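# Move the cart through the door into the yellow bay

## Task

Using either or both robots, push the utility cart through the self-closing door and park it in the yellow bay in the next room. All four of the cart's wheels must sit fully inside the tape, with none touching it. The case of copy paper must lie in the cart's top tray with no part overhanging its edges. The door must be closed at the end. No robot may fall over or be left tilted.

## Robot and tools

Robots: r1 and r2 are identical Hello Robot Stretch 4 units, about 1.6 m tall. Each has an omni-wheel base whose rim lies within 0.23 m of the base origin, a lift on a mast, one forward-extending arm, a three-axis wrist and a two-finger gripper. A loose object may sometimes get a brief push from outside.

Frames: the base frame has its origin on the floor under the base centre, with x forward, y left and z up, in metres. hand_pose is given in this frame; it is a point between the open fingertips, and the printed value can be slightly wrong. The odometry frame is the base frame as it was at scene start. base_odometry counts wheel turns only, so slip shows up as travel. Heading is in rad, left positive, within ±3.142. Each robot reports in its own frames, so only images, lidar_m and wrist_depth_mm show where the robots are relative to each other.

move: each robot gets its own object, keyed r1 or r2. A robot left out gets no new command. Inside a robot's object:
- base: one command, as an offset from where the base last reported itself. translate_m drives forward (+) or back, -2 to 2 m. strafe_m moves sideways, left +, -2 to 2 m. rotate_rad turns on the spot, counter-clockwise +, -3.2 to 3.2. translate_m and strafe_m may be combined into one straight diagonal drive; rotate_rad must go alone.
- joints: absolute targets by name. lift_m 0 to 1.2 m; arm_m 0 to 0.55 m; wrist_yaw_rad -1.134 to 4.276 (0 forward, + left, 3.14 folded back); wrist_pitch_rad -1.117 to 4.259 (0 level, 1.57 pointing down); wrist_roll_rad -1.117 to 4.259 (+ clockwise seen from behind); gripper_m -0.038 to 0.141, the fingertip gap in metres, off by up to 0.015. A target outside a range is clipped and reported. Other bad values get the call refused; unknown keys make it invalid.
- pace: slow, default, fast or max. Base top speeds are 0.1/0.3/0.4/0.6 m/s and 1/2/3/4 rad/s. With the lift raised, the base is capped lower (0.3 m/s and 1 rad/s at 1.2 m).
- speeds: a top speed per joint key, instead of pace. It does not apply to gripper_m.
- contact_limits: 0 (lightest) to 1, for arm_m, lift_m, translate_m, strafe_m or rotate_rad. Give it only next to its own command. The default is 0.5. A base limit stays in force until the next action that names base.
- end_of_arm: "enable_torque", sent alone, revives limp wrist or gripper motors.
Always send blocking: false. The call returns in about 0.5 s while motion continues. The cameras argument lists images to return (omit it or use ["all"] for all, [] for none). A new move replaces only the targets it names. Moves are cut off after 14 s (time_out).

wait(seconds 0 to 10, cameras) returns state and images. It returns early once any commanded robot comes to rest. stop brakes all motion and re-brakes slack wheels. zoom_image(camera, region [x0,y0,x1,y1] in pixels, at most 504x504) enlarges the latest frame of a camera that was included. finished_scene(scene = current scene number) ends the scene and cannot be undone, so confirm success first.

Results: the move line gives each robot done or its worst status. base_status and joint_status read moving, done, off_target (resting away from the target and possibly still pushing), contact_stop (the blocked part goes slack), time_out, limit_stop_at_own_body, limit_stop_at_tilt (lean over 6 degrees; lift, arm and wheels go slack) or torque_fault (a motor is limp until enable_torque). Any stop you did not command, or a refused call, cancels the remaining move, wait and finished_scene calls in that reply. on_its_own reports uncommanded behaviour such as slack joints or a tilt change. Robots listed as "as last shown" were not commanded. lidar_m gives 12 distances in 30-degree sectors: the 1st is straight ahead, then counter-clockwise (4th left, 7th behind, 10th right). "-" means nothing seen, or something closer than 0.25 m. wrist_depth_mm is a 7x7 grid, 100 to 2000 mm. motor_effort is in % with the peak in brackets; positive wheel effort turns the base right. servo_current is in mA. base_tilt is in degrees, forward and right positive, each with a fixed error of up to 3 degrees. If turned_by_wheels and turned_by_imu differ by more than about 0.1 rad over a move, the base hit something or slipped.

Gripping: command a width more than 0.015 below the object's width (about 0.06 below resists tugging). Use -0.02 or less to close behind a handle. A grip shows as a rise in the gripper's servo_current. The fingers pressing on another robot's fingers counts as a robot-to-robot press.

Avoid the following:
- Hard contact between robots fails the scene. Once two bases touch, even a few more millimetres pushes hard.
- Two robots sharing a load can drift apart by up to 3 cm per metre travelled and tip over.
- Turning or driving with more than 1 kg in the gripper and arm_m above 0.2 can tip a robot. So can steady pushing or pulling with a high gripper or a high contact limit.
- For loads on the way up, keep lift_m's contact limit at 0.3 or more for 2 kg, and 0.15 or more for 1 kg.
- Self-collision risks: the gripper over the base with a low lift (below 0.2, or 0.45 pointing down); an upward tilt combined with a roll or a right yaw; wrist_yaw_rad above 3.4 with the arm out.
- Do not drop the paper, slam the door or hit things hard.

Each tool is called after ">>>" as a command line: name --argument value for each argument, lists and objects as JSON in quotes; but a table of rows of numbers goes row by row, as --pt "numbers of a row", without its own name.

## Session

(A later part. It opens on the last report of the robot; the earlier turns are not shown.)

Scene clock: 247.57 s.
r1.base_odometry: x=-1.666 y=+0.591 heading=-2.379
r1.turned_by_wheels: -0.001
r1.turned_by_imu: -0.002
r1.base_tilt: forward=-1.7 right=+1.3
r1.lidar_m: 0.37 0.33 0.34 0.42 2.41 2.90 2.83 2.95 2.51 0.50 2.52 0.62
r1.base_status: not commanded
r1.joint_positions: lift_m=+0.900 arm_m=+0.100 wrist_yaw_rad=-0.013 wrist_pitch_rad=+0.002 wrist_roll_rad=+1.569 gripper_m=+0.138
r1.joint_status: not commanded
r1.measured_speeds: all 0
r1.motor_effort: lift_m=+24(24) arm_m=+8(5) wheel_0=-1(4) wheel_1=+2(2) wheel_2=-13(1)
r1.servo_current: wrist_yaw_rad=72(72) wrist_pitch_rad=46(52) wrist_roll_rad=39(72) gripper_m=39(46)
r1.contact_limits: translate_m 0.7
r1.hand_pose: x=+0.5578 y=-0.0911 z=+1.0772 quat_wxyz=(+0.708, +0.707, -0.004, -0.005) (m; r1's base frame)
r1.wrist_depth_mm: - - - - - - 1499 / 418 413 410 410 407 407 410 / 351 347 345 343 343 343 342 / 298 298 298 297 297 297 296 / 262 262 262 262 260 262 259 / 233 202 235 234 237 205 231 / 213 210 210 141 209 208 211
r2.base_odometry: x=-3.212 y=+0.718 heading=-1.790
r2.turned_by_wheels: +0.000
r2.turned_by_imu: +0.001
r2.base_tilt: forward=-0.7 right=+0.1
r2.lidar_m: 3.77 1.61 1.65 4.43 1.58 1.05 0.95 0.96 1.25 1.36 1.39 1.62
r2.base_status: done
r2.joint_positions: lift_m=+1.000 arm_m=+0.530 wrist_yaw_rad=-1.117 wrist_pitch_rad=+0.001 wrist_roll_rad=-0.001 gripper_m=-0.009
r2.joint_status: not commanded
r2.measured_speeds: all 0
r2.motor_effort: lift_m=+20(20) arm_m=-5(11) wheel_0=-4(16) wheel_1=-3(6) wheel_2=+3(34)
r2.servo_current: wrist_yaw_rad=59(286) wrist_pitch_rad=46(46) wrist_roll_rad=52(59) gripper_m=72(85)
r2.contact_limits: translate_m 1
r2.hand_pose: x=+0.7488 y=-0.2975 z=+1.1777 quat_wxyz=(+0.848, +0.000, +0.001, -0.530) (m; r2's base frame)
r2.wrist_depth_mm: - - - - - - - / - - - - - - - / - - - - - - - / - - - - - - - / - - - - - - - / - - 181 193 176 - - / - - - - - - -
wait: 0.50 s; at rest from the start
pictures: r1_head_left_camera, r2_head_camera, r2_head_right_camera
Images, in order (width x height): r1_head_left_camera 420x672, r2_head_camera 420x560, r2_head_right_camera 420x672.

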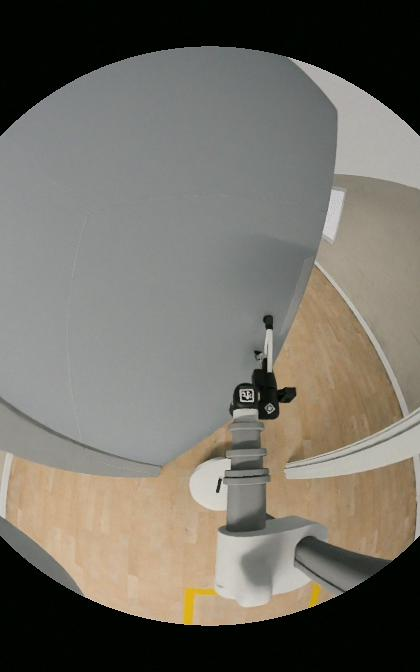

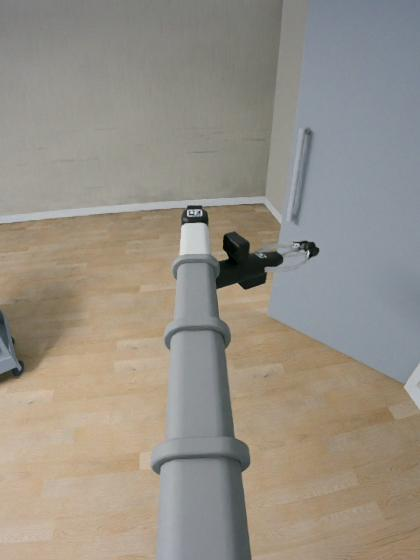

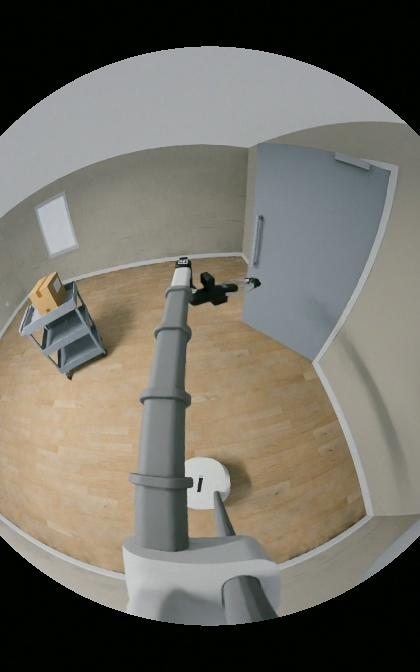

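>>> move --r2 '{"joints":{"arm_m":0.0,"wrist_yaw_rad":0},"base":{"translate_m":-0.05}}' --r1 '{"joints":{"lift_m":0.5,"gripper_m":-0.01,"wrist_roll_rad":0}}' --blocking false --cameras '[]'

>>> wait --seconds 2.2 --cameras '[]'

>>> move --r2 '{"base":{"rotate_rad":-0.52}}' --blocking false --cameras '[]'

>>> wait --seconds 2 --cameras '["r1_head_left_camera","r2_head_right_camera"]'

Scene clock: 277.47 s.
move: r1 moving; r2 moving
r1.base_odometry: x=-1.666 y=+0.591 heading=-2.380
r1.turned_by_wheels: -0.001
r1.turned_by_imu: -0.041
r1.base_tilt: forward=-2.0 right=+1.5
r1.lidar_m: 0.38 0.34 0.34 0.43 2.40 2.95 2.81 2.90 2.53 0.50 0.53 0.70
r1.base_status: not commanded
r1.joint_positions: lift_m=+0.863 arm_m=+0.100 wrist_yaw_rad=-0.017 wrist_pitch_rad=-0.021 wrist_roll_rad=+1.067 gripper_m=+0.127
r1.joint_status: lift_m moving; wrist_roll_rad moving; gripper_m moving
r1.measured_speeds: translate_m=+0.001 strafe_m=+0.000 rotate_rad=+0.003 lift_m=-0.143 arm_m=+0.000 wrist_yaw_rad=+0.000 wrist_pitch_rad=-0.079 wrist_roll_rad=-1.451
r1.motor_effort: lift_m=+6(22) arm_m=+7(8) wheel_0=-2(2) wheel_1=-2(2) wheel_2=-18(18)
r1.servo_current: wrist_yaw_rad=98(111) wrist_pitch_rad=104(104) wrist_roll_rad=306(319) gripper_m=130(130)
r1.contact_limits: translate_m 0.7
r1.hand_pose: x=+0.5574 y=-0.0924 z=+1.0471 quat_wxyz=(+0.861, +0.508, -0.013, -0.002) (m; r1's base frame)
r1.wrist_depth_mm: 389 430 - - - - - / 342 366 404 - - - - / 294 320 349 379 421 - - / 262 281 304 332 359 397 1661 / 234 249 268 290 315 345 370 / 213 190 243 255 268 286 319 / 197 204 208 149 248 257 281
r2.base_odometry: x=-3.205 y=+0.748 heading=-1.790
r2.turned_by_wheels: +0.000
r2.turned_by_imu: +0.000
r2.base_tilt: forward=-0.7 right=+0.1
r2.lidar_m: 3.79 1.63 1.67 4.42 1.53 1.01 0.93 0.92 1.21 1.36 1.37 1.66
r2.base_status: translate_m moving
r2.joint_positions: lift_m=+1.000 arm_m=+0.479 wrist_yaw_rad=-0.556 wrist_pitch_rad=+0.001 wrist_roll_rad=-0.001 gripper_m=-0.009
r2.joint_status: arm_m moving; wrist_yaw_rad moving
r2.measured_speeds: translate_m=-0.106 strafe_m=+0.001 rotate_rad=-0.003 lift_m=+0.000 arm_m=-0.195 wrist_yaw_rad=+1.746 wrist_pitch_rad=+0.000 wrist_roll_rad=+0.000
r2.motor_effort: lift_m=+20(20) arm_m=-5(13) wheel_0=-4(9) wheel_1=-6(9) wheel_2=+8(12)
r2.servo_current: wrist_yaw_rad=124(124) wrist_pitch_rad=39(46) wrist_roll_rad=46(59) gripper_m=72(72)
r2.hand_pose: x=+0.8491 y=-0.2265 z=+1.1777 quat_wxyz=(+0.962, +0.000, +0.001, -0.274) (m; r2's base frame)
r2.wrist_depth_mm: - - - - - - - / - - - - - - - / - - - - - - - / - - - - - - - / - - - - - - - / - - 186 193 176 - - / - - - - - - -
pictures: none
No camera images: "cameras" was empty.

Scene clock: 279.57 s.
earlier move: r1 done; r2 done
r1.base_odometry: x=-1.666 y=+0.591 heading=-2.381
r1.turned_by_wheels: +0.000
r1.turned_by_imu: -0.112
r1.base_tilt: forward=-1.6 right=+1.3
r1.lidar_m: 0.35 0.30 0.29 0.35 2.40 2.98 2.84 2.88 2.58 0.46 0.50 0.60
r1.base_status: not commanded
r1.joint_positions: lift_m=+0.501 arm_m=+0.100 wrist_yaw_rad=-0.020 wrist_pitch_rad=-0.006 wrist_roll_rad=+0.003 gripper_m=-0.009
r1.joint_status: all done
r1.measured_speeds: all 0
r1.on_its_own: wrist_yaw_rad is at rest, and its servo_current (117 mA) is outside its rest range (0 to 104 mA)
r1.motor_effort: lift_m=+10(22) arm_m=+6(8) wheel_0=-11(18) wheel_1=-1(2) wheel_2=-15(18)
r1.servo_current: wrist_yaw_rad=117(143) wrist_pitch_rad=46(130) wrist_roll_rad=46(319) gripper_m=52(143)
r1.contact_limits: translate_m 0.7
r1.hand_pose: x=+0.5572 y=-0.0933 z=+0.6806 quat_wxyz=(+1.000, +0.001, -0.003, -0.010) (m; r1's base frame)
r1.wrist_depth_mm: 139 163 192 242 319 - - / 135 163 191 238 315 - - / 138 158 195 237 312 - - / 135 158 189 235 309 - - / 137 157 189 233 306 - - / 133 156 182 193 183 - - / 136 151 154 178 315 146 1708
r2.base_odometry: x=-3.201 y=+0.766 heading=-1.790
r2.turned_by_wheels: +0.000
r2.turned_by_imu: +0.001
r2.base_tilt: forward=-0.7 right=+0.1
r2.lidar_m: 3.78 1.66 1.68 4.42 1.51 1.00 0.90 0.93 1.17 1.36 1.41 1.68
r2.base_status: done
r2.joint_positions: lift_m=+1.000 arm_m=+0.000 wrist_yaw_rad=-0.003 wrist_pitch_rad=+0.001 wrist_roll_rad=-0.001 gripper_m=-0.009
r2.joint_status: all done
r2.measured_speeds: all 0
r2.motor_effort: lift_m=+20(20) arm_m=-7(13) wheel_0=-3(9) wheel_1=-2(9) wheel_2=+4(12)
r2.servo_current: wrist_yaw_rad=46(143) wrist_pitch_rad=39(46) wrist_roll_rad=46(59) gripper_m=72(78)
r2.hand_pose: x=+0.4592 y=-0.0883 z=+1.1777 quat_wxyz=(+1.000, -0.001, +0.001, -0.001) (m; r2's base frame)
r2.wrist_depth_mm: - - - - - - - / - - - - - - - / - - - - - - - / - - - - - - - / - - - - - - - / - - 187 204 181 - - / - - - - - - -
wait: 2.10 of 2.2 s (r1 and r2 have come to rest)
pictures: none
No camera images: "cameras" was empty.

Scene clock: 280.07 s.
move: r2 moving
r1.base_odometry: x=-1.666 y=+0.591 heading=-2.381
r1.turned_by_wheels: +0.000
r1.turned_by_imu: +0.000
r1.base_tilt: forward=-1.6 right=+1.3
r1.lidar_m: 0.36 0.30 0.30 0.38 2.42 2.97 2.82 2.87 2.58 0.45 0.48 0.62
r1.base_status: not commanded
r1.joint_positions: lift_m=+0.501 arm_m=+0.100 wrist_yaw_rad=-0.020 wrist_pitch_rad=-0.006 wrist_roll_rad=+0.003 gripper_m=-0.009
r1.joint_status: not commanded
r1.measured_speeds: all 0
r1.motor_effort: lift_m=+10(10) arm_m=+6(6) wheel_0=-12(12) wheel_1=-2(2) wheel_2=-15(15)
r1.servo_current: wrist_yaw_rad=117(130) wrist_pitch_rad=52(52) wrist_roll_rad=52(52) gripper_m=52(59)
r1.contact_limits: translate_m 0.7
r1.hand_pose: x=+0.5572 y=-0.0933 z=+0.6806 quat_wxyz=(+1.000, +0.001, -0.003, -0.010) (m; r1's base frame)
r1.wrist_depth_mm: 139 163 193 240 317 - - / 135 163 191 240 315 - - / 138 158 196 237 314 - - / 135 158 189 235 309 - - / 137 157 189 232 307 - - / 133 156 182 193 182 - - / 135 151 154 178 317 145 1708
r2.base_odometry: x=-3.201 y=+0.766 heading=-1.992
r2.turned_by_wheels: -0.201
r2.turned_by_imu: -0.196
r2.base_tilt: forward=-0.7 right=+0.0
r2.lidar_m: 1.83 3.82 1.65 4.46 2.05 1.10 0.90 0.89 1.04 1.39 1.35 1.58
r2.base_status: rotate_rad moving
r2.joint_positions: lift_m=+1.000 arm_m=+0.000 wrist_yaw_rad=-0.003 wrist_pitch_rad=+0.001 wrist_roll_rad=-0.001 gripper_m=-0.009
r2.joint_status: not commanded
r2.measured_speeds: translate_m=+0.000 strafe_m=+0.000 rotate_rad=-0.780 lift_m=+0.000 arm_m=+0.000 wrist_yaw_rad=+0.000 wrist_pitch_rad=+0.000 wrist_roll_rad=+0.000
r2.motor_effort: lift_m=+20(20) arm_m=-7(7) wheel_0=+4(9) wheel_1=+8(9) wheel_2=+9(11)
r2.servo_current: wrist_yaw_rad=52(52) wrist_pitch_rad=46(46) wrist_roll_rad=46(52) gripper_m=78(78)
r2.hand_pose: x=+0.4593 y=-0.0882 z=+1.1777 quat_wxyz=(+1.000, -0.001, +0.001, -0.001) (m; r2's base frame)
r2.wrist_depth_mm: - - - - - - - / - - - - - - - / - - - - - - - / - - - - - - - / - - - - - - - / - - 187 204 176 - - / - - - - - - -
pictures: none
No camera images: "cameras" was empty.

Scene clock: 281.00 s.
earlier move: r2 done
r1.base_odometry: x=-1.666 y=+0.591 heading=-2.381
r1.turned_by_wheels: +0.000
r1.turned_by_imu: +0.000
r1.base_tilt: forward=-1.7 right=+1.3
r1.lidar_m: 0.35 0.31 0.30 0.39 2.41 3.01 2.83 2.88 2.57 0.47 0.50 0.57
r1.base_status: not commanded
r1.joint_positions: lift_m=+0.501 arm_m=+0.100 wrist_yaw_rad=-0.020 wrist_pitch_rad=-0.006 wrist_roll_rad=+0.003 gripper_m=-0.009
r1.joint_status: not commanded
r1.measured_speeds: all 0
r1.on_its_own: wrist_yaw_rad is at rest, and its servo_current (130 mA) is outside its rest range (0 to 104 mA)
r1.motor_effort: lift_m=+10(10) arm_m=+6(6) wheel_0=-12(12) wheel_1=-2(2) wheel_2=-15(15)
r1.servo_current: wrist_yaw_rad=130(130) wrist_pitch_rad=52(52) wrist_roll_rad=52(65) gripper_m=52(59)
r1.contact_limits: translate_m 0.7
r1.hand_pose: x=+0.5572 y=-0.0933 z=+0.6806 quat_wxyz=(+1.000, +0.001, -0.003, -0.010) (m; r1's base frame)
r1.wrist_depth_mm: 138 163 193 242 319 - - / 135 163 191 238 315 - - / 138 158 195 236 314 - - / 135 158 189 236 307 - - / 136 157 189 234 307 - - / 133 156 181 194 183 - - / 135 151 154 178 317 146 1661
r2.base_odometry: x=-3.201 y=+0.766 heading=-2.309
r2.turned_by_wheels: -0.318
r2.turned_by_imu: -0.309
r2.base_tilt: forward=-0.7 right=+0.1
r2.lidar_m: 1.67 3.83 1.63 1.69 4.42 1.50 0.99 0.90 0.92 1.19 1.38 1.39
r2.base_status: done
r2.joint_positions: lift_m=+1.000 arm_m=+0.000 wrist_yaw_rad=-0.003 wrist_pitch_rad=+0.001 wrist_roll_rad=-0.001 gripper_m=-0.009
r2.joint_status: not commanded
r2.measured_speeds: all 0
r2.motor_effort: lift_m=+20(20) arm_m=-7(7) wheel_0=+4(9) wheel_1=+4(9) wheel_2=+5(11)
r2.servo_current: wrist_yaw_rad=52(59) wrist_pitch_rad=33(46) wrist_roll_rad=46(59) gripper_m=72(78)
r2.hand_pose: x=+0.4593 y=-0.0882 z=+1.1777 quat_wxyz=(+1.000, -0.001, +0.001, -0.001) (m; r2's base frame)
r2.wrist_depth_mm: - - - - - - - / - - - - - - - / - - - - - - - / - - - - - - - / - - - - - - - / - - 186 193 176 - - / - - - - - - -
wait: 0.93 of 2 s (r2 has come to rest)
pictures: r1_head_left_camera, r2_head_right_camera
Images, in order (width x height): r1_head_left_camera 420x672, r2_head_right_camera 420x672.

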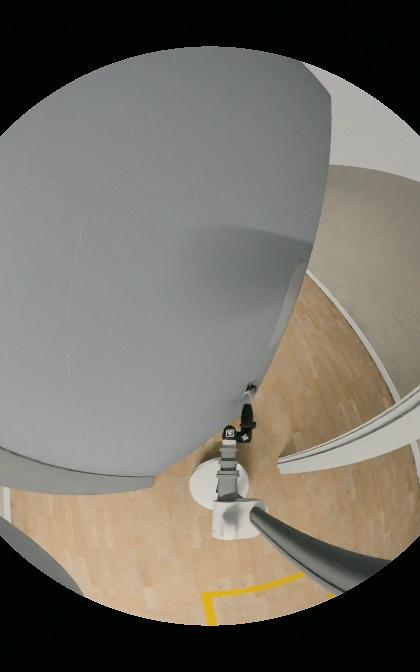

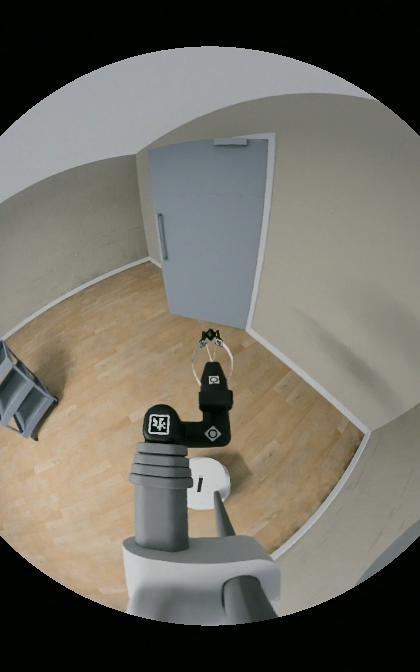

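>>> move --r2 '{"base":{"translate_m":0.83,"strafe_m":0.9},"pace":"fast"}' --r1 '{"base":{"rotate_rad":0.15}}' --blocking false --cameras '[]'

>>> wait --seconds 2 --cameras '[]'

>>> move --r1 '{"joints":{"arm_m":0.4},"contact_limits":{"arm_m":0.9},"pace":"slow"}' --blocking false --cameras '[]'

>>> wait --seconds 4 --cameras '[]'

>>> wait --seconds 2 --cameras '["r1_head_left_camera","r2_head_right_camera","r2_head_camera"]'

Scene clock: 298.93 s.
move: r1 contact_stop; r2 moving
r1.base_odometry: x=-1.677 y=+0.602 heading=-2.351
r1.turned_by_wheels: +0.030
r1.turned_by_imu: -0.014
r1.base_tilt: forward=-1.6 right=+1.2
r1.lidar_m: 0.39 0.32 0.33 0.39 2.44 2.99 2.84 2.86 2.57 0.44 0.43 0.69
r1.base_status: rotate_rad contact_stop
r1.joint_positions: lift_m=+0.500 arm_m=+0.100 wrist_yaw_rad=-0.008 wrist_pitch_rad=-0.001 wrist_roll_rad=+0.002 gripper_m=-0.009
r1.joint_status: not commanded
r1.measured_speeds: translate_m=+0.011 strafe_m=-0.085 rotate_rad=-0.468 lift_m=-0.005 arm_m=+0.001 wrist_yaw_rad=+0.315 wrist_pitch_rad=+0.099 wrist_roll_rad=-0.005
r1.on_its_own: the wheels are slack since a contact_stop
r1.motor_effort: lift_m=+12(12) arm_m=+4(7) wheel_0=-1(18) wheel_1=-1(15) wheel_2=-2(29)
r1.servo_current: wrist_yaw_rad=59(195) wrist_pitch_rad=33(52) wrist_roll_rad=52(65) gripper_m=46(59)
r1.hand_pose: x=+0.5585 y=-0.0898 z=+0.6790 quat_wxyz=(+1.000, +0.001, -0.001, -0.004) (m; r1's base frame)
r1.wrist_depth_mm: 155 182 213 264 332 - - / 152 177 212 263 345 - - / 158 177 212 262 345 - - / 148 181 212 260 327 - - / 151 177 211 262 325 - - / 150 176 195 194 310 - - / 152 167 198 184 170 1537 1618
r2.base_odometry: x=-3.197 y=+0.728 heading=-2.310
r2.turned_by_wheels: -0.001
r2.turned_by_imu: +0.000
r2.base_tilt: forward=-0.7 right=+0.1
r2.lidar_m: 1.68 3.78 1.61 1.64 4.42 1.54 1.01 0.95 0.96 1.22 1.39 1.43
r2.base_status: translate_m moving; strafe_m moving
r2.joint_positions: lift_m=+1.000 arm_m=+0.000 wrist_yaw_rad=-0.003 wrist_pitch_rad=+0.001 wrist_roll_rad=-0.001 gripper_m=-0.009
r2.joint_status: not commanded
r2.measured_speeds: translate_m=+0.101 strafe_m=+0.110 rotate_rad=-0.004 lift_m=+0.000 arm_m=+0.000 wrist_yaw_rad=+0.000 wrist_pitch_rad=+0.000 wrist_roll_rad=+0.000
r2.motor_effort: lift_m=+20(20) arm_m=-7(7) wheel_0=-6(6) wheel_1=+11(13) wheel_2=-10(11)
r2.servo_current: wrist_yaw_rad=46(59) wrist_pitch_rad=39(46) wrist_roll_rad=52(52) gripper_m=72(72)
r2.hand_pose: x=+0.4593 y=-0.0882 z=+1.1777 quat_wxyz=(+1.000, -0.001, +0.001, -0.001) (m; r2's base frame)
r2.wrist_depth_mm: - - - - - - - / - - - - - - - / - - - - - - - / - - - - - - - / - - - - - - - / - - 186 193 176 - - / - - - - - - -
pictures: none
No camera images: "cameras" was empty.

not run: a stop that you did not command came earlier in this reply.

not run: a stop that you did not command came earlier in this reply.

not run: a stop that you did not command came earlier in this reply.

not run: a stop that you did not command came earlier in this reply.

>>> move --r1 '{"base":{"rotate_rad":0.15},"contact_limits":{"rotate_rad":1.0}}' --blocking false --cameras '[]'

>>> wait --seconds 2 --cameras '["r1_head_left_camera"]'

>>> wait --seconds 2 --cameras '["r1_head_left_camera","r2_head_right_camera"]'

Scene clock: 305.10 s.
earlier move: r2 done
move: r1 moving
r1.base_odometry: x=-1.497 y=+0.696 heading=-3.029
r1.turned_by_wheels: -0.678
r1.turned_by_imu: -0.719
r1.base_tilt: forward=-1.6 right=+1.3
r1.lidar_m: 0.30 0.25 0.25 0.26 0.41 2.18 2.57 2.68 2.65 2.93 2.43 0.56
r1.base_status: rotate_rad moving
r1.joint_positions: lift_m=+0.500 arm_m=+0.100 wrist_yaw_rad=-0.031 wrist_pitch_rad=+0.000 wrist_roll_rad=+0.002 gripper_m=-0.010
r1.joint_status: not commanded
r1.measured_speeds: translate_m=-0.002 strafe_m=+0.000 rotate_rad=+0.197 lift_m=+0.000 arm_m=+0.000 wrist_yaw_rad=+0.000 wrist_pitch_rad=+0.000 wrist_roll_rad=+0.000
r1.motor_effort: lift_m=+14(14) arm_m=+5(5) wheel_0=-16(22) wheel_1=-9(12) wheel_2=-26(26)
r1.servo_current: wrist_yaw_rad=215(215) wrist_pitch_rad=52(52) wrist_roll_rad=33(59) gripper_m=46(52)
r1.contact_limits: rotate_rad 1
r1.hand_pose: x=+0.5564 y=-0.0962 z=+0.6785 quat_wxyz=(+1.000, +0.001, +0.000, -0.015) (m; r1's base frame)
r1.wrist_depth_mm: 105 131 166 224 240 223 - / 107 135 165 222 239 223 - / 110 139 165 221 241 225 - / 110 134 164 220 242 224 - / 110 130 163 219 243 225 - / 109 130 157 183 181 224 - / 106 128 142 180 236 228 -
r2.base_odometry: x=-3.095 y=-0.453 heading=-2.310
r2.turned_by_wheels: +0.000
r2.turned_by_imu: +0.003
r2.base_tilt: forward=-0.7 right=+0.1
r2.lidar_m: 2.09 2.64 2.68 0.78 0.69 3.39 2.29 2.09 2.14 1.76 1.60 1.62
r2.base_status: done
r2.joint_positions: lift_m=+1.000 arm_m=+0.000 wrist_yaw_rad=-0.003 wrist_pitch_rad=+0.001 wrist_roll_rad=-0.001 gripper_m=-0.009
r2.joint_status: not commanded
r2.measured_speeds: all 0
r2.motor_effort: lift_m=+20(20) arm_m=-7(7) wheel_0=-3(4) wheel_1=+2(2) wheel_2=-4(5)
r2.servo_current: wrist_yaw_rad=46(52) wrist_pitch_rad=39(39) wrist_roll_rad=33(52) gripper_m=72(72)
r2.hand_pose: x=+0.4593 y=-0.0882 z=+1.1777 quat_wxyz=(+1.000, -0.001, +0.001, -0.001) (m; r2's base frame)
r2.wrist_depth_mm: - - - - - - - / - - - - - - - / - - - - - - - / - - - - - - - / - - - - - - - / - - 187 202 176 - - / - - - - - - -
pictures: none
No camera images: "cameras" was empty.

Scene clock: 305.63 s.
earlier move: r1 done
r1.base_odometry: x=-1.497 y=+0.696 heading=-3.021
r1.turned_by_wheels: +0.008
r1.turned_by_imu: -0.019
r1.base_tilt: forward=-1.6 right=+1.3
r1.lidar_m: 0.32 0.25 0.25 0.25 0.39 2.25 2.58 2.69 2.64 2.94 2.42 0.55
r1.base_status: done
r1.joint_positions: lift_m=+0.500 arm_m=+0.100 wrist_yaw_rad=-0.029 wrist_pitch_rad=+0.000 wrist_roll_rad=+0.002 gripper_m=-0.010
r1.joint_status: not commanded
r1.measured_speeds: all 0
r1.on_its_own: wrist_yaw_rad is at rest, and its servo_current (208 mA) is outside its rest range (0 to 104 mA)
r1.motor_effort: lift_m=+14(14) arm_m=+5(5) wheel_0=-5(22) wheel_1=-2(12) wheel_2=-9(26)
r1.servo_current: wrist_yaw_rad=208(215) wrist_pitch_rad=39(52) wrist_roll_rad=46(65) gripper_m=46(52)
r1.contact_limits: rotate_rad 1
r1.hand_pose: x=+0.5565 y=-0.0959 z=+0.6785 quat_wxyz=(+1.000, +0.001, +0.000, -0.015) (m; r1's base frame)
r1.wrist_depth_mm: 125 159 189 244 227 213 - / 125 149 189 244 229 214 - / 122 149 195 244 229 213 - / 125 148 187 253 230 213 - / 119 152 186 252 232 214 1756 / 124 147 180 198 187 216 1708 / 124 142 163 216 229 133 1499
r2.base_odometry: x=-3.095 y=-0.453 heading=-2.310
r2.turned_by_wheels: +0.000
r2.turned_by_imu: +0.000
r2.base_tilt: forward=-0.7 right=+0.0
r2.lidar_m: 2.11 2.63 2.67 0.79 0.71 3.40 2.26 2.10 2.14 1.76 1.60 1.63
r2.base_status: done
r2.joint_positions: lift_m=+1.000 arm_m=+0.000 wrist_yaw_rad=-0.003 wrist_pitch_rad=+0.001 wrist_roll_rad=-0.001 gripper_m=-0.009
r2.joint_status: not commanded
r2.measured_speeds: all 0
r2.motor_effort: lift_m=+20(20) arm_m=-7(7) wheel_0=-3(4) wheel_1=+2(3) wheel_2=-4(5)
r2.servo_current: wrist_yaw_rad=39(52) wrist_pitch_rad=39(46) wrist_roll_rad=39(59) gripper_m=65(72)
r2.hand_pose: x=+0.4593 y=-0.0882 z=+1.1777 quat_wxyz=(+1.000, -0.001, +0.001, -0.001) (m; r2's base frame)
r2.wrist_depth_mm: - - - - - - - / - - - - - - - / - - - - - - - / - - - - - - - / - - - - - - - / - - 187 203 176 - - / - - - - - - -
wait: 0.53 of 2 s (r1 has come to rest)
pictures: r1_head_left_camera
Images, in order (width x height): r1_head_left_camera 420x672.

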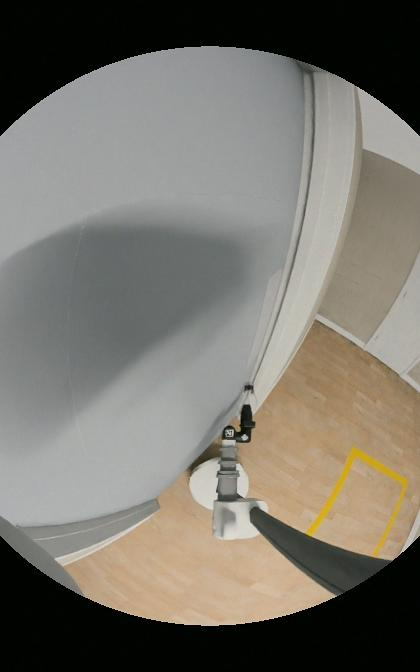

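Scene clock: 307.63 s.
r1.base_odometry: x=-1.497 y=+0.696 heading=-3.021
r1.turned_by_wheels: +0.000
r1.turned_by_imu: -0.001
r1.base_tilt: forward=-1.6 right=+1.3
r1.lidar_m: 0.30 0.25 0.25 0.26 0.44 2.24 2.58 2.66 2.64 2.93 2.41 0.53
r1.base_status: done
r1.joint_positions: lift_m=+0.500 arm_m=+0.100 wrist_yaw_rad=-0.029 wrist_pitch_rad=+0.000 wrist_roll_rad=+0.002 gripper_m=-0.010
r1.joint_status: not commanded
r1.measured_speeds: all 0
r1.on_its_own: wrist_yaw_rad is at rest, and its servo_current (202 mA) is outside its rest range (0 to 104 mA)
r1.motor_effort: lift_m=+14(14) arm_m=+5(5) wheel_0=-7(22) wheel_1=-2(12) wheel_2=-13(26)
r1.servo_current: wrist_yaw_rad=202(215) wrist_pitch_rad=39(52) wrist_roll_rad=52(65) gripper_m=46(52)
r1.contact_limits: rotate_rad 1
r1.hand_pose: x=+0.5565 y=-0.0959 z=+0.6785 quat_wxyz=(+1.000, +0.001, +0.000, -0.015) (m; r1's base frame)
r1.wrist_depth_mm: - 153 182 238 229 213 - / 121 144 181 241 231 214 - / 124 143 181 242 231 215 - / 117 138 181 243 231 217 - / 114 142 179 241 230 216 - / 119 142 178 197 183 215 - / 113 132 152 175 229 143 1464
r2.base_odometry: x=-3.095 y=-0.453 heading=-2.310
r2.turned_by_wheels: +0.000
r2.turned_by_imu: +0.000
r2.base_tilt: forward=-0.7 right=+0.1
r2.lidar_m: 2.10 2.64 2.67 0.79 0.72 3.39 2.29 2.11 2.16 1.76 1.61 1.63
r2.base_status: done
r2.joint_positions: lift_m=+1.000 arm_m=+0.000 wrist_yaw_rad=-0.003 wrist_pitch_rad=+0.001 wrist_roll_rad=-0.001 gripper_m=-0.009
r2.joint_status: not commanded
r2.measured_speeds: all 0
r2.motor_effort: lift_m=+20(20) arm_m=-7(7) wheel_0=-3(4) wheel_1=+3(3) wheel_2=-5(5)
r2.servo_current: wrist_yaw_rad=39(52) wrist_pitch_rad=39(46) wrist_roll_rad=46(59) gripper_m=72(72)
r2.hand_pose: x=+0.4593 y=-0.0882 z=+1.1777 quat_wxyz=(+1.000, -0.001, +0.001, -0.001) (m; r2's base frame)
r2.wrist_depth_mm: - - - - - - - / - - - - - - - / - - - - - - - / - - - - - - - / - - - - - - - / - - 187 202 177 - - / - - - - - - -
wait: 2.00 s; at rest by 0.27 s
pictures: r1_head_left_camera, r2_head_right_camera
Images, in order (width x height): r1_head_left_camera 420x672, r2_head_right_camera 420x672.

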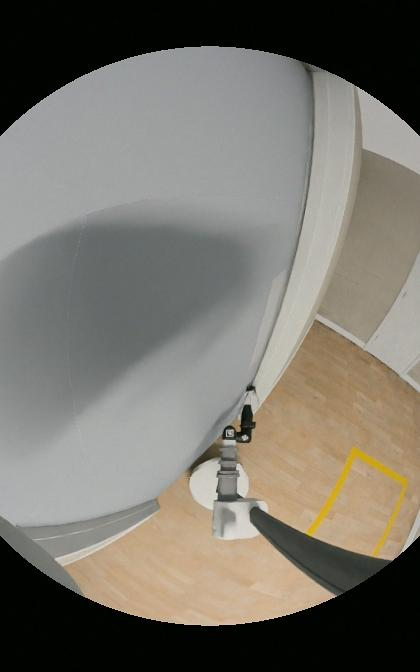

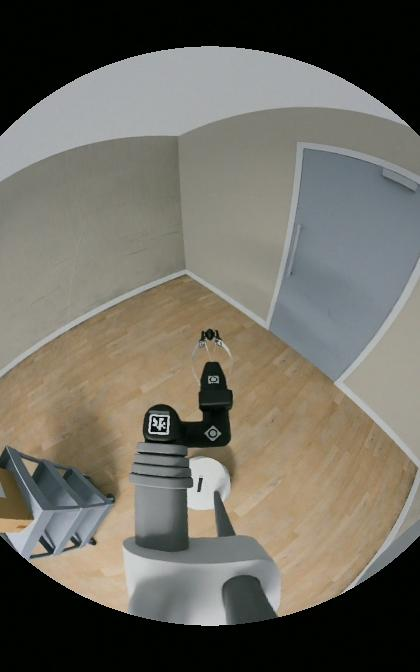

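>>> move --r1 '{"base":{"translate_m":-0.45},"joints":{"arm_m":0.0}}' --blocking false --cameras '[]'

>>> wait --seconds 3 --cameras '[]'

>>> move --r1 '{"base":{"rotate_rad":0.91},"joints":{"lift_m":0.45}}' --blocking false --cameras '[]'

>>> wait --seconds 2.5 --cameras '["r1_head_camera"]'

Scene clock: 315.00 s.
move: r1 moving
r1.base_odometry: x=-1.466 y=+0.699 heading=-3.022
r1.turned_by_wheels: +0.000
r1.turned_by_imu: +0.000
r1.base_tilt: forward=-1.6 right=+1.3
r1.lidar_m: 0.31 0.25 0.25 0.28 0.44 2.30 2.56 2.66 2.64 2.89 2.45 0.58
r1.base_status: translate_m moving
r1.joint_positions: lift_m=+0.500 arm_m=+0.049 wrist_yaw_rad=-0.009 wrist_pitch_rad=+0.000 wrist_roll_rad=+0.002 gripper_m=-0.010
r1.joint_status: arm_m moving
r1.measured_speeds: translate_m=-0.120 strafe_m=+0.001 rotate_rad=+0.006 lift_m=+0.000 arm_m=-0.194 wrist_yaw_rad=+0.158 wrist_pitch_rad=+0.000 wrist_roll_rad=+0.000
r1.motor_effort: lift_m=+14(14) arm_m=-5(6) wheel_0=-10(18) wheel_1=-6(10) wheel_2=+5(12)
r1.servo_current: wrist_yaw_rad=52(228) wrist_pitch_rad=46(46) wrist_roll_rad=39(65) gripper_m=46(46)
r1.hand_pose: x=+0.5077 y=-0.0900 z=+0.6785 quat_wxyz=(+1.000, +0.001, +0.000, -0.004) (m; r1's base frame)
r1.wrist_depth_mm: 138 171 207 272 289 274 - / 138 166 206 272 291 274 - / 141 165 205 267 291 276 - / 137 165 205 267 293 277 - / 140 169 204 267 296 274 - / 139 164 186 191 291 274 - / 139 158 178 187 171 - 1464
r2: as last shown
r2.lidar_m: 2.09 2.64 2.68 0.79 0.69 3.37 2.29 2.09 2.14 1.73 1.61 1.63
r2.motor_effort: lift_m=+20(20) arm_m=-7(7) wheel_0=-3(4) wheel_1=+2(2) wheel_2=-4(5)
r2.servo_current: wrist_yaw_rad=39(59) wrist_pitch_rad=39(46) wrist_roll_rad=52(52) gripper_m=72(78)
r2.wrist_depth_mm: - - - - - - - / - - - - - - - / - - - - - - - / - - - - - - - / - - - - - - - / - - 187 202 176 - - / - - - - - - -
pictures: none
No camera images: "cameras" was empty.

Scene clock: 317.50 s.
earlier move: r1 done
r1.base_odometry: x=-1.050 y=+0.749 heading=-3.022
r1.turned_by_wheels: +0.000
r1.turned_by_imu: -0.001
r1.base_tilt: forward=-1.6 right=+1.3
r1.lidar_m: 0.66 0.51 0.43 0.48 0.73 1.96 2.21 2.40 2.36 2.60 2.73 1.09
r1.base_status: done
r1.joint_positions: lift_m=+0.500 arm_m=+0.000 wrist_yaw_rad=-0.003 wrist_pitch_rad=+0.000 wrist_roll_rad=+0.002 gripper_m=-0.010
r1.joint_status: all done
r1.measured_speeds: all 0
r1.motor_effort: lift_m=+13(14) arm_m=-4(6) wheel_0=-2(18) wheel_1=-2(10) wheel_2=-2(12)
r1.servo_current: wrist_yaw_rad=46(228) wrist_pitch_rad=46(46) wrist_roll_rad=39(65) gripper_m=46(59)
r1.hand_pose: x=+0.4591 y=-0.0882 z=+0.6785 quat_wxyz=(+1.000, +0.001, +0.000, -0.001) (m; r1's base frame)
r1.wrist_depth_mm: 392 466 544 741 - - - / 392 469 539 750 732 - - / 399 469 535 768 741 - - / 399 466 544 768 741 - - / 397 462 535 778 750 - - / 397 462 512 195 171 - - / 394 433 163 151 142 1430 1537
r2.base_odometry: x=-3.095 y=-0.453 heading=-2.310
r2.turned_by_wheels: +0.000
r2.turned_by_imu: +0.000
r2.base_tilt: forward=-0.7 right=+0.1
r2.lidar_m: 2.10 2.64 2.67 0.77 0.71 3.38 2.28 2.08 2.14 1.73 1.62 1.64
r2.base_status: not commanded
r2.joint_positions: lift_m=+1.000 arm_m=+0.000 wrist_yaw_rad=-0.003 wrist_pitch_rad=+0.001 wrist_roll_rad=-0.001 gripper_m=-0.009
r2.joint_status: not commanded
r2.measured_speeds: all 0
r2.motor_effort: lift_m=+20(20) arm_m=-7(8) wheel_0=-3(4) wheel_1=+2(3) wheel_2=-4(5)
r2.servo_current: wrist_yaw_rad=52(65) wrist_pitch_rad=46(46) wrist_roll_rad=46(59) gripper_m=65(78)
r2.hand_pose: x=+0.4593 y=-0.0882 z=+1.1777 quat_wxyz=(+1.000, -0.001, +0.001, -0.001) (m; r2's base frame)
r2.wrist_depth_mm: - - - - - - - / - - - - - - - / - - - - - - - / - - - - - - - / - - - - - - - / - - 187 202 177 - - / - - - - - - -
wait: 2.50 of 3 s (r1 has come to rest)
pictures: none
No camera images: "cameras" was empty.

Scene clock: 318.00 s.
move: r1 moving
r1.base_odometry: x=-1.050 y=+0.749 heading=-2.769
r1.turned_by_wheels: +0.253
r1.turned_by_imu: +0.254
r1.base_tilt: forward=-1.6 right=+1.3
r1.lidar_m: 0.54 0.50 0.43 0.56 1.24 2.00 2.56 2.36 2.40 2.93 2.73 0.82
r1.base_status: rotate_rad moving
r1.joint_positions: lift_m=+0.465 arm_m=+0.000 wrist_yaw_rad=-0.003 wrist_pitch_rad=+0.000 wrist_roll_rad=+0.002 gripper_m=-0.010
r1.joint_status: lift_m moving
r1.measured_speeds: translate_m=+0.001 strafe_m=+0.001 rotate_rad=+0.972 lift_m=-0.099 arm_m=+0.000 wrist_yaw_rad=+0.000 wrist_pitch_rad=+0.000 wrist_roll_rad=+0.000
r1.motor_effort: lift_m=+11(13) arm_m=-4(4) wheel_0=-7(8) wheel_1=-7(7) wheel_2=-8(8)
r1.servo_current: wrist_yaw_rad=65(65) wrist_pitch_rad=39(46) wrist_roll_rad=46(59) gripper_m=52(52)
r1.hand_pose: x=+0.4591 y=-0.0882 z=+0.6433 quat_wxyz=(+1.000, +0.001, +0.000, -0.001) (m; r1's base frame)
r1.wrist_depth_mm: 340 387 449 530 676 691 - / 340 384 449 535 - 683 - / 342 382 449 525 - 715 - / 340 382 442 530 - 699 - / 340 382 442 517 - 699 - / 338 379 413 194 180 707 - / 336 366 181 181 142 - -
r2: as last shown
r2.lidar_m: 2.12 2.63 2.68 0.79 0.72 3.41 2.28 2.11 2.16 1.76 1.60 1.65
r2.motor_effort: lift_m=+20(20) arm_m=-7(7) wheel_0=-3(4) wheel_1=+2(2) wheel_2=-4(5)
r2.servo_current: wrist_yaw_rad=46(52) wrist_pitch_rad=39(46) wrist_roll_rad=59(59) gripper_m=72(72)
r2.wrist_depth_mm: - - - - - - - / - - - - - - - / - - - - - - - / - - - - - - - / - - - - - - - / - - 187 202 176 - - / - - - - - - -
pictures: none
No camera images: "cameras" was empty.

Scene clock: 319.13 s.
earlier move: r1 done
r1.base_odometry: x=-1.050 y=+0.749 heading=-2.112
r1.turned_by_wheels: +0.656
r1.turned_by_imu: +0.660
r1.base_tilt: forward=-1.6 right=+1.3
r1.lidar_m: 0.48 0.44 0.63 1.87 2.07 2.42 2.35 2.51 2.85 1.64 0.73 0.50
r1.base_status: done
r1.joint_positions: lift_m=+0.450 arm_m=+0.000 wrist_yaw_rad=-0.002 wrist_pitch_rad=+0.000 wrist_roll_rad=+0.002 gripper_m=-0.010
r1.joint_status: all done
r1.measured_speeds: all 0
r1.motor_effort: lift_m=+12(13) arm_m=-4(4) wheel_0=-3(8) wheel_1=-2(9) wheel_2=-2(9)
r1.servo_current: wrist_yaw_rad=46(65) wrist_pitch_rad=39(46) wrist_roll_rad=46(78) gripper_m=46(52)
r1.hand_pose: x=+0.4592 y=-0.0880 z=+0.6286 quat_wxyz=(+1.000, +0.001, +0.000, -0.001) (m; r1's base frame)
r1.wrist_depth_mm: 290 294 291 289 286 286 285 / 294 294 293 291 289 286 286 / 287 294 293 290 289 287 286 / 287 297 294 291 289 287 287 / 296 296 294 294 290 289 287 / 294 297 296 194 291 289 287 / 290 297 294 185 170 289 290
r2.base_odometry: x=-3.095 y=-0.453 heading=-2.310
r2.turned_by_wheels: +0.000
r2.turned_by_imu: +0.000
r2.base_tilt: forward=-0.7 right=+0.0
r2.lidar_m: 2.11 2.64 2.69 0.79 0.71 3.39 2.25 2.09 2.13 1.76 1.61 1.64
r2.base_status: not commanded
r2.joint_positions: lift_m=+1.000 arm_m=+0.000 wrist_yaw_rad=-0.003 wrist_pitch_rad=+0.001 wrist_roll_rad=-0.001 gripper_m=-0.009
r2.joint_status: not commanded
r2.measured_speeds: all 0
r2.motor_effort: lift_m=+20(20) arm_m=-7(7) wheel_0=-4(4) wheel_1=+2(3) wheel_2=-4(5)
r2.servo_current: wrist_yaw_rad=39(59) wrist_pitch_rad=39(46) wrist_roll_rad=46(59) gripper_m=72(78)
r2.hand_pose: x=+0.4593 y=-0.0882 z=+1.1777 quat_wxyz=(+1.000, -0.001, +0.001, -0.001) (m; r2's base frame)
r2.wrist_depth_mm: - - - - - - - / - - - - - - - / - - - - - - - / - - - - - - - / - - - - - - - / - - 187 202 177 - - / - - - - - - -
wait: 1.13 of 2.5 s (r1 has come to rest)
pictures: r1_head_camera
Images, in order (width x height): r1_head_camera 420x560.

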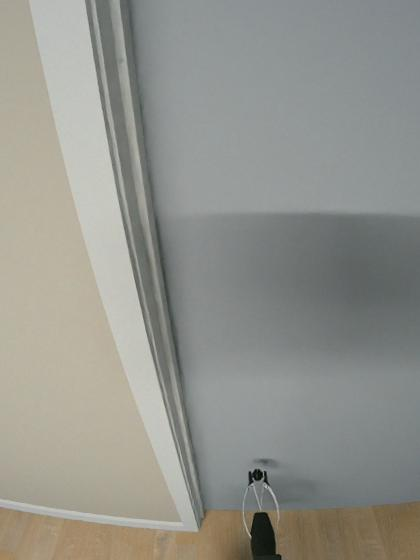

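>>> move --r1 '{"base":{"translate_m":-0.36,"strafe_m":-0.42}}' --blocking false --cameras '[]'

>>> wait --seconds 4 --cameras '[]'

>>> move --r1 '{"joints":{"arm_m":0.36}}' --blocking false --cameras '[]'

>>> wait --seconds 2 --cameras '["r1_head_camera"]'

Scene clock: 331.43 s.
move: r1 moving
r1.base_odometry: x=-1.060 y=+0.780 heading=-2.112
r1.turned_by_wheels: +0.000
r1.turned_by_imu: +0.000
r1.base_tilt: forward=-1.6 right=+1.2
r1.lidar_m: 0.51 0.47 0.66 1.97 2.09 2.41 2.33 2.46 2.81 1.73 0.75 0.53
r1.base_status: translate_m moving; strafe_m moving
r1.joint_positions: lift_m=+0.450 arm_m=+0.000 wrist_yaw_rad=-0.002 wrist_pitch_rad=+0.000 wrist_roll_rad=+0.002 gripper_m=-0.010
r1.joint_status: not commanded
r1.measured_speeds: translate_m=-0.080 strafe_m=-0.094 rotate_rad=+0.000 lift_m=+0.000 arm_m=+0.000 wrist_yaw_rad=+0.000 wrist_pitch_rad=+0.000 wrist_roll_rad=+0.000
r1.motor_effort: lift_m=+12(13) arm_m=-4(4) wheel_0=+6(7) wheel_1=-8(11) wheel_2=+6(9)
r1.servo_current: wrist_yaw_rad=39(65) wrist_pitch_rad=39(46) wrist_roll_rad=59(59) gripper_m=39(52)
r1.hand_pose: x=+0.4592 y=-0.0880 z=+0.6286 quat_wxyz=(+1.000, +0.001, +0.000, -0.001) (m; r1's base frame)
r1.wrist_depth_mm: 314 310 309 307 306 304 303 / 314 314 312 309 307 307 303 / 315 312 314 309 307 306 303 / 314 314 314 310 307 307 306 / 315 315 312 312 309 307 306 / 312 317 314 194 307 307 307 / 317 314 185 180 170 309 306
r2: as last shown
r2.base_tilt: forward=-0.7 right=+0.1
r2.lidar_m: 2.09 2.63 2.68 0.79 0.71 3.41 2.27 2.09 2.12 1.76 1.59 1.63
r2.motor_effort: lift_m=+20(20) arm_m=-7(7) wheel_0=-3(4) wheel_1=+3(3) wheel_2=-4(5)
r2.servo_current: wrist_yaw_rad=59(59) wrist_pitch_rad=39(46) wrist_roll_rad=39(52) gripper_m=78(78)
pictures: none
No camera images: "cameras" was empty.

Scene clock: 334.23 s.
earlier move: r1 done
r1.base_odometry: x=-1.225 y=+1.274 heading=-2.112
r1.turned_by_wheels: +0.000
r1.turned_by_imu: -0.003
r1.base_tilt: forward=-1.6 right=+1.3
r1.lidar_m: 0.85 0.91 1.16 2.40 2.51 2.08 1.99 2.13 2.41 2.31 1.11 0.90
r1.base_status: done
r1.joint_positions: lift_m=+0.450 arm_m=+0.000 wrist_yaw_rad=-0.002 wrist_pitch_rad=+0.000 wrist_roll_rad=+0.002 gripper_m=-0.010
r1.joint_status: not commanded
r1.measured_speeds: all 0
r1.motor_effort: lift_m=+13(13) arm_m=-4(4) wheel_0=+2(8) wheel_1=+0(11) wheel_2=+1(9)
r1.servo_current: wrist_yaw_rad=59(65) wrist_pitch_rad=46(52) wrist_roll_rad=52(65) gripper_m=46(52)
r1.hand_pose: x=+0.4592 y=-0.0880 z=+0.6285 quat_wxyz=(+1.000, +0.001, +0.000, -0.001) (m; r1's base frame)
r1.wrist_depth_mm: - - - - - 640 574 / - - - - - 634 580 / - - - - - 640 580 / - - - - - 647 569 / - - - - - - 591 / - - 183 194 - - 591 / - - 163 135 142 - 597
r2.base_odometry: x=-3.095 y=-0.453 heading=-2.310
r2.turned_by_wheels: +0.000
r2.turned_by_imu: +0.000
r2.base_tilt: forward=-0.7 right=+0.1
r2.lidar_m: 2.07 2.64 2.69 0.78 0.70 3.38 2.28 2.08 2.11 1.73 1.61 1.66
r2.base_status: not commanded
r2.joint_positions: lift_m=+1.000 arm_m=+0.000 wrist_yaw_rad=-0.003 wrist_pitch_rad=+0.001 wrist_roll_rad=-0.001 gripper_m=-0.009
r2.joint_status: not commanded
r2.measured_speeds: all 0
r2.motor_effort: lift_m=+20(20) arm_m=-7(7) wheel_0=-3(4) wheel_1=+2(3) wheel_2=-4(5)
r2.servo_current: wrist_yaw_rad=39(59) wrist_pitch_rad=39(46) wrist_roll_rad=46(65) gripper_m=72(78)
r2.hand_pose: x=+0.4593 y=-0.0882 z=+1.1777 quat_wxyz=(+1.000, -0.001, +0.001, -0.001) (m; r2's base frame)
r2.wrist_depth_mm: - - - - - - - / - - - - - - - / - - - - - - - / - - - - - - - / - - - - - - - / - - 187 202 177 - - / - - - - - - -
wait: 2.80 of 4 s (r1 has come to rest)
pictures: none
No camera images: "cameras" was empty.

Scene clock: 334.73 s.
move: r1 moving
r1.base_odometry: x=-1.225 y=+1.274 heading=-2.112
r1.turned_by_wheels: +0.000
r1.turned_by_imu: +0.000
r1.base_tilt: forward=-1.6 right=+1.3
r1.lidar_m: 0.86 0.90 1.14 2.39 2.52 2.06 1.99 2.10 2.39 2.30 1.11 0.88
r1.base_status: not commanded
r1.joint_positions: lift_m=+0.450 arm_m=+0.051 wrist_yaw_rad=-0.002 wrist_pitch_rad=+0.000 wrist_roll_rad=+0.002 gripper_m=-0.010
r1.joint_status: arm_m moving
r1.measured_speeds: translate_m=+0.000 strafe_m=+0.000 rotate_rad=+0.000 lift_m=+0.000 arm_m=+0.195 wrist_yaw_rad=+0.000 wrist_pitch_rad=+0.000 wrist_roll_rad=+0.000
r1.motor_effort: lift_m=+13(13) arm_m=+4(8) wheel_0=+3(3) wheel_1=+0(1) wheel_2=+1(1)
r1.servo_current: wrist_yaw_rad=46(65) wrist_pitch_rad=46(46) wrist_roll_rad=46(65) gripper_m=52(52)
r1.hand_pose: x=+0.5099 y=-0.0880 z=+0.6285 quat_wxyz=(+1.000, +0.001, +0.000, -0.001) (m; r1's base frame)
r1.wrist_depth_mm: - - - - - 597 559 / - - - - - - 564 / - - - - - - 554 / - - - - - - 549 / - - - - - - 559 / - - 184 195 170 - 559 / - - 162 135 142 - 564
r2: as last shown
r2.base_tilt: forward=-0.6 right=+0.1
r2.lidar_m: 2.09 2.64 2.67 0.79 0.70 3.40 2.28 2.11 2.14 1.75 1.61 1.64
r2.motor_effort: lift_m=+20(20) arm_m=-7(7) wheel_0=-3(4) wheel_1=+2(3) wheel_2=-5(5)
r2.servo_current: wrist_yaw_rad=52(52) wrist_pitch_rad=39(46) wrist_roll_rad=52(52) gripper_m=65(78)
pictures: none
No camera images: "cameras" was empty.

Scene clock: 336.40 s.
earlier move: r1 done
r1.base_odometry: x=-1.225 y=+1.274 heading=-2.112
r1.turned_by_wheels: +0.000
r1.turned_by_imu: +0.000
r1.base_tilt: forward=-1.6 right=+1.3
r1.lidar_m: 0.84 0.89 1.14 2.40 2.50 2.08 2.00 2.14 2.40 2.32 1.08 0.88
r1.base_status: not commanded
r1.joint_positions: lift_m=+0.450 arm_m=+0.360 wrist_yaw_rad=-0.002 wrist_pitch_rad=+0.000 wrist_roll_rad=+0.002 gripper_m=-0.010
r1.joint_status: all done
r1.measured_speeds: all 0
r1.motor_effort: lift_m=+13(13) arm_m=+4(8) wheel_0=+2(3) wheel_1=+1(1) wheel_2=+1(1)
r1.servo_current: wrist_yaw_rad=39(65) wrist_pitch_rad=46(46) wrist_roll_rad=46(65) gripper_m=39(52)
r1.hand_pose: x=+0.8190 y=-0.0880 z=+0.6285 quat_wxyz=(+1.000, +0.001, +0.000, -0.001) (m; r1's base frame)
r1.wrist_depth_mm: 282 282 279 279 276 276 274 / 282 281 281 278 276 277 274 / 286 283 282 281 279 277 274 / 286 283 282 279 278 277 274 / 286 283 283 282 278 277 277 / 287 285 282 194 281 278 278 / 287 287 283 185 152 281 278
r2.base_odometry: x=-3.095 y=-0.453 heading=-2.310
r2.turned_by_wheels: +0.000
r2.turned_by_imu: +0.000
r2.base_tilt: forward=-0.7 right=+0.0
r2.lidar_m: 2.09 2.63 2.70 0.80 0.71 3.43 2.29 2.10 2.12 1.75 1.61 1.64
r2.base_status: not commanded
r2.joint_positions: lift_m=+1.000 arm_m=+0.000 wrist_yaw_rad=-0.003 wrist_pitch_rad=+0.001 wrist_roll_rad=-0.001 gripper_m=-0.009
r2.joint_status: not commanded
r2.measured_speeds: all 0
r2.motor_effort: lift_m=+20(20) arm_m=-7(7) wheel_0=-3(4) wheel_1=+2(3) wheel_2=-4(5)
r2.servo_current: wrist_yaw_rad=46(59) wrist_pitch_rad=39(46) wrist_roll_rad=52(65) gripper_m=65(78)
r2.hand_pose: x=+0.4593 y=-0.0882 z=+1.1777 quat_wxyz=(+1.000, -0.001, +0.001, -0.001) (m; r2's base frame)
r2.wrist_depth_mm: - - - - - - - / - - - - - - - / - - - - - - - / - - - - - - - / - - - - - - - / - - 187 202 177 - - / - - - - - - -
wait: 1.67 of 2 s (r1 has come to rest)
pictures: r1_head_camera
Images, in order (width x height): r1_head_camera 420x560.

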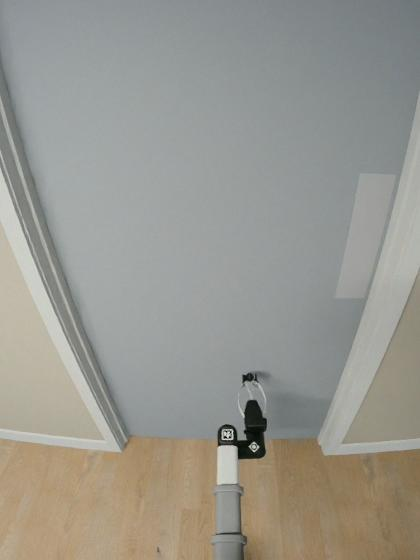

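>>> move --r1 '{"base":{"translate_m":0.86},"contact_limits":{"translate_m":0.8},"pace":"slow"}' --r2 '{"joints":{"arm_m":0.53}}' --blocking false --cameras '[]'

>>> wait --seconds 3 --cameras '[]'

>>> wait --seconds 8 --cameras '["r1_head_camera","r2_head_camera"]'

Scene clock: 342.53 s.
move: r1 moving; r2 moving
r1.base_odometry: x=-1.231 y=+1.264 heading=-2.112
r1.turned_by_wheels: +0.000
r1.turned_by_imu: +0.000
r1.base_tilt: forward=-1.6 right=+1.3
r1.lidar_m: 0.83 0.87 1.11 2.40 2.49 2.08 2.01 2.14 2.41 2.32 1.07 0.88
r1.base_status: translate_m moving
r1.joint_positions: lift_m=+0.450 arm_m=+0.360 wrist_yaw_rad=-0.002 wrist_pitch_rad=+0.000 wrist_roll_rad=+0.002 gripper_m=-0.010
r1.joint_status: not commanded
r1.measured_speeds: translate_m=+0.049 strafe_m=+0.000 rotate_rad=+0.001 lift_m=+0.000 arm_m=+0.000 wrist_yaw_rad=+0.000 wrist_pitch_rad=+0.000 wrist_roll_rad=+0.000
r1.motor_effort: lift_m=+13(13) arm_m=+4(5) wheel_0=+6(7) wheel_1=+3(6) wheel_2=-4(7)
r1.servo_current: wrist_yaw_rad=78(78) wrist_pitch_rad=39(46) wrist_roll_rad=52(65) gripper_m=46(59)
r1.contact_limits: translate_m 0.8
r1.hand_pose: x=+0.8190 y=-0.0880 z=+0.6285 quat_wxyz=(+1.000, +0.001, +0.000, -0.001) (m; r1's base frame)
r1.wrist_depth_mm: 271 270 268 266 266 265 263 / 272 271 270 267 266 266 264 / 273 271 270 268 267 265 265 / 274 273 271 270 268 267 264 / 276 273 272 271 270 267 265 / 276 272 273 195 270 268 267 / 276 276 273 185 152 267 267
r2.base_odometry: x=-3.095 y=-0.453 heading=-2.310
r2.turned_by_wheels: +0.000
r2.turned_by_imu: +0.000
r2.base_tilt: forward=-0.7 right=+0.1
r2.lidar_m: 2.11 2.64 2.68 0.78 0.70 3.41 2.28 2.11 2.16 1.76 1.60 1.64
r2.base_status: not commanded
r2.joint_positions: lift_m=+1.000 arm_m=+0.051 wrist_yaw_rad=-0.003 wrist_pitch_rad=+0.001 wrist_roll_rad=-0.001 gripper_m=-0.009
r2.joint_status: arm_m moving
r2.measured_speeds: translate_m=+0.000 strafe_m=+0.000 rotate_rad=+0.000 lift_m=+0.000 arm_m=+0.195 wrist_yaw_rad=+0.000 wrist_pitch_rad=+0.000 wrist_roll_rad=+0.000
r2.motor_effort: lift_m=+20(20) arm_m=+7(11) wheel_0=-3(4) wheel_1=+2(3) wheel_2=-4(5)
r2.servo_current: wrist_yaw_rad=52(59) wrist_pitch_rad=46(46) wrist_roll_rad=52(65) gripper_m=72(72)
r2.hand_pose: x=+0.5097 y=-0.0882 z=+1.1777 quat_wxyz=(+1.000, -0.001, +0.001, -0.001) (m; r2's base frame)
r2.wrist_depth_mm: - - - - - - - / - - - - - - - / - - - - - - - / - - - - - - - / - - - - - - - / - - 187 202 177 - - / - - - - - - -
pictures: none
No camera images: "cameras" was empty.

Scene clock: 344.63 s.
earlier move: r1 moving; r2 done
r1.base_odometry: x=-1.333 y=+1.095 heading=-2.112
r1.turned_by_wheels: -0.001
r1.turned_by_imu: +0.019
r1.base_tilt: forward=-1.6 right=+1.3
r1.lidar_m: 0.76 0.76 0.86 2.37 2.52 2.28 2.18 2.35 2.40 2.06 0.81 0.72
r1.base_status: translate_m moving
r1.joint_positions: lift_m=+0.450 arm_m=+0.359 wrist_yaw_rad=-0.013 wrist_pitch_rad=+0.001 wrist_roll_rad=+0.002 gripper_m=-0.010
r1.joint_status: not commanded
r1.measured_speeds: translate_m=+0.100 strafe_m=+0.000 rotate_rad=+0.007 lift_m=+0.000 arm_m=+0.000 wrist_yaw_rad=+0.000 wrist_pitch_rad=+0.000 wrist_roll_rad=+0.000
r1.motor_effort: lift_m=+13(13) arm_m=+12(14) wheel_0=+7(17) wheel_1=+7(15) wheel_2=-19(27)
r1.servo_current: wrist_yaw_rad=72(98) wrist_pitch_rad=39(52) wrist_roll_rad=39(65) gripper_m=39(59)
r1.contact_limits: translate_m 0.8
r1.hand_pose: x=+0.8174 y=-0.0913 z=+0.6285 quat_wxyz=(+1.000, +0.001, +0.000, -0.007) (m; r1's base frame)
r1.wrist_depth_mm: 199 211 220 233 248 264 282 / 199 208 220 233 247 263 278 / 199 208 221 233 249 264 282 / 198 210 220 236 249 266 282 / 200 209 221 234 249 266 282 / 198 209 208 204 247 267 285 / 200 206 220 182 166 271 283
r2.base_odometry: x=-3.095 y=-0.453 heading=-2.310
r2.turned_by_wheels: +0.000
r2.turned_by_imu: +0.000
r2.base_tilt: forward=-0.7 right=+0.1
r2.lidar_m: 2.07 2.62 2.67 0.78 0.69 3.41 2.25 2.10 2.13 1.73 1.52 1.47
r2.base_status: not commanded
r2.joint_positions: lift_m=+1.000 arm_m=+0.530 wrist_yaw_rad=-0.003 wrist_pitch_rad=+0.001 wrist_roll_rad=-0.001 gripper_m=-0.009
r2.joint_status: all done
r2.measured_speeds: all 0
r2.motor_effort: lift_m=+20(20) arm_m=+7(12) wheel_0=-3(4) wheel_1=+2(3) wheel_2=-5(5)
r2.servo_current: wrist_yaw_rad=39(59) wrist_pitch_rad=39(52) wrist_roll_rad=52(65) gripper_m=65(78)
r2.hand_pose: x=+0.9888 y=-0.0882 z=+1.1777 quat_wxyz=(+1.000, -0.001, +0.001, -0.001) (m; r2's base frame)
r2.wrist_depth_mm: - - - - - - - / - - - - - - - / - - - - - - - / - - - - - - - / - - - - - - - / - - 187 194 176 - - / - 121 - - - - -
wait: 2.10 of 3 s (r2 has come to rest)
pictures: none
No camera images: "cameras" was empty.

Scene clock: 351.90 s.
earlier move: r1 done
r1.base_odometry: x=-1.669 y=+0.538 heading=-2.114
r1.turned_by_wheels: -0.002
r1.turned_by_imu: -0.016
r1.base_tilt: forward=-1.6 right=+1.2
r1.lidar_m: 0.50 0.40 0.39 0.42 2.48 2.96 2.85 3.01 2.45 0.46 2.47 1.08
r1.base_status: done
r1.joint_positions: lift_m=+0.450 arm_m=+0.360 wrist_yaw_rad=-0.015 wrist_pitch_rad=+0.001 wrist_roll_rad=+0.002 gripper_m=-0.010
r1.joint_status: not commanded
r1.measured_speeds: all 0
r1.motor_effort: lift_m=+13(13) arm_m=+9(14) wheel_0=-8(17) wheel_1=-1(15) wheel_2=-17(27)
r1.servo_current: wrist_yaw_rad=72(98) wrist_pitch_rad=46(52) wrist_roll_rad=33(78) gripper_m=39(59)
r1.contact_limits: translate_m 0.8
r1.hand_pose: x=+0.8175 y=-0.0917 z=+0.6284 quat_wxyz=(+1.000, +0.001, +0.000, -0.007) (m; r1's base frame)
r1.wrist_depth_mm: 128 155 191 244 - - - / 127 151 190 243 - - - / 124 151 190 241 - - - / 127 150 189 241 - - - / 120 154 189 241 - - - / 126 149 181 200 182 - - / 125 144 157 187 1255 1308 1464
r2.base_odometry: x=-3.095 y=-0.453 heading=-2.310
r2.turned_by_wheels: +0.000
r2.turned_by_imu: +0.001
r2.base_tilt: forward=-0.7 right=+0.0
r2.lidar_m: 2.10 2.63 2.68 0.80 0.70 3.38 2.30 2.09 2.15 1.73 1.10 0.86
r2.base_status: not commanded
r2.joint_positions: lift_m=+1.000 arm_m=+0.530 wrist_yaw_rad=-0.003 wrist_pitch_rad=+0.001 wrist_roll_rad=-0.001 gripper_m=-0.009
r2.joint_status: all done
r2.measured_speeds: all 0
r2.motor_effort: lift_m=+20(20) arm_m=+8(12) wheel_0=-3(4) wheel_1=+2(3) wheel_2=-4(5)
r2.servo_current: wrist_yaw_rad=52(59) wrist_pitch_rad=46(52) wrist_roll_rad=52(65) gripper_m=72(78)
r2.hand_pose: x=+0.9888 y=-0.0882 z=+1.1777 quat_wxyz=(+1.000, -0.001, +0.001, -0.001) (m; r2's base frame)
r2.wrist_depth_mm: - - - - - - - / - - - - - - - / - - - - - - - / - - - - - - - / - - - - - - - / - - 188 193 176 - - / - 121 - - - - -
wait: 7.27 of 8 s (r1 has come to rest)
pictures: r1_head_camera, r2_head_camera
Images, in order (width x height): r1_head_camera 420x560, r2_head_camera 420x560.

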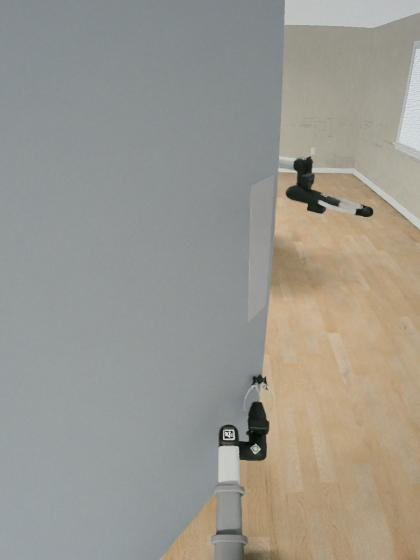

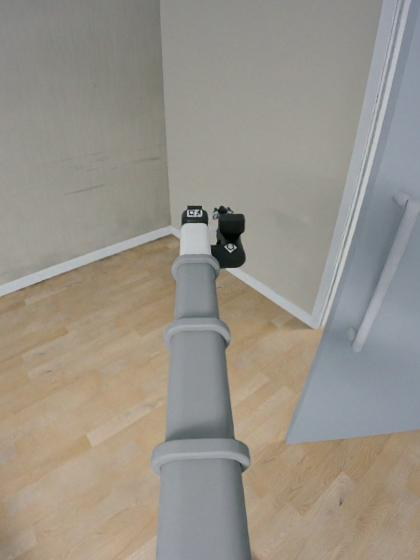

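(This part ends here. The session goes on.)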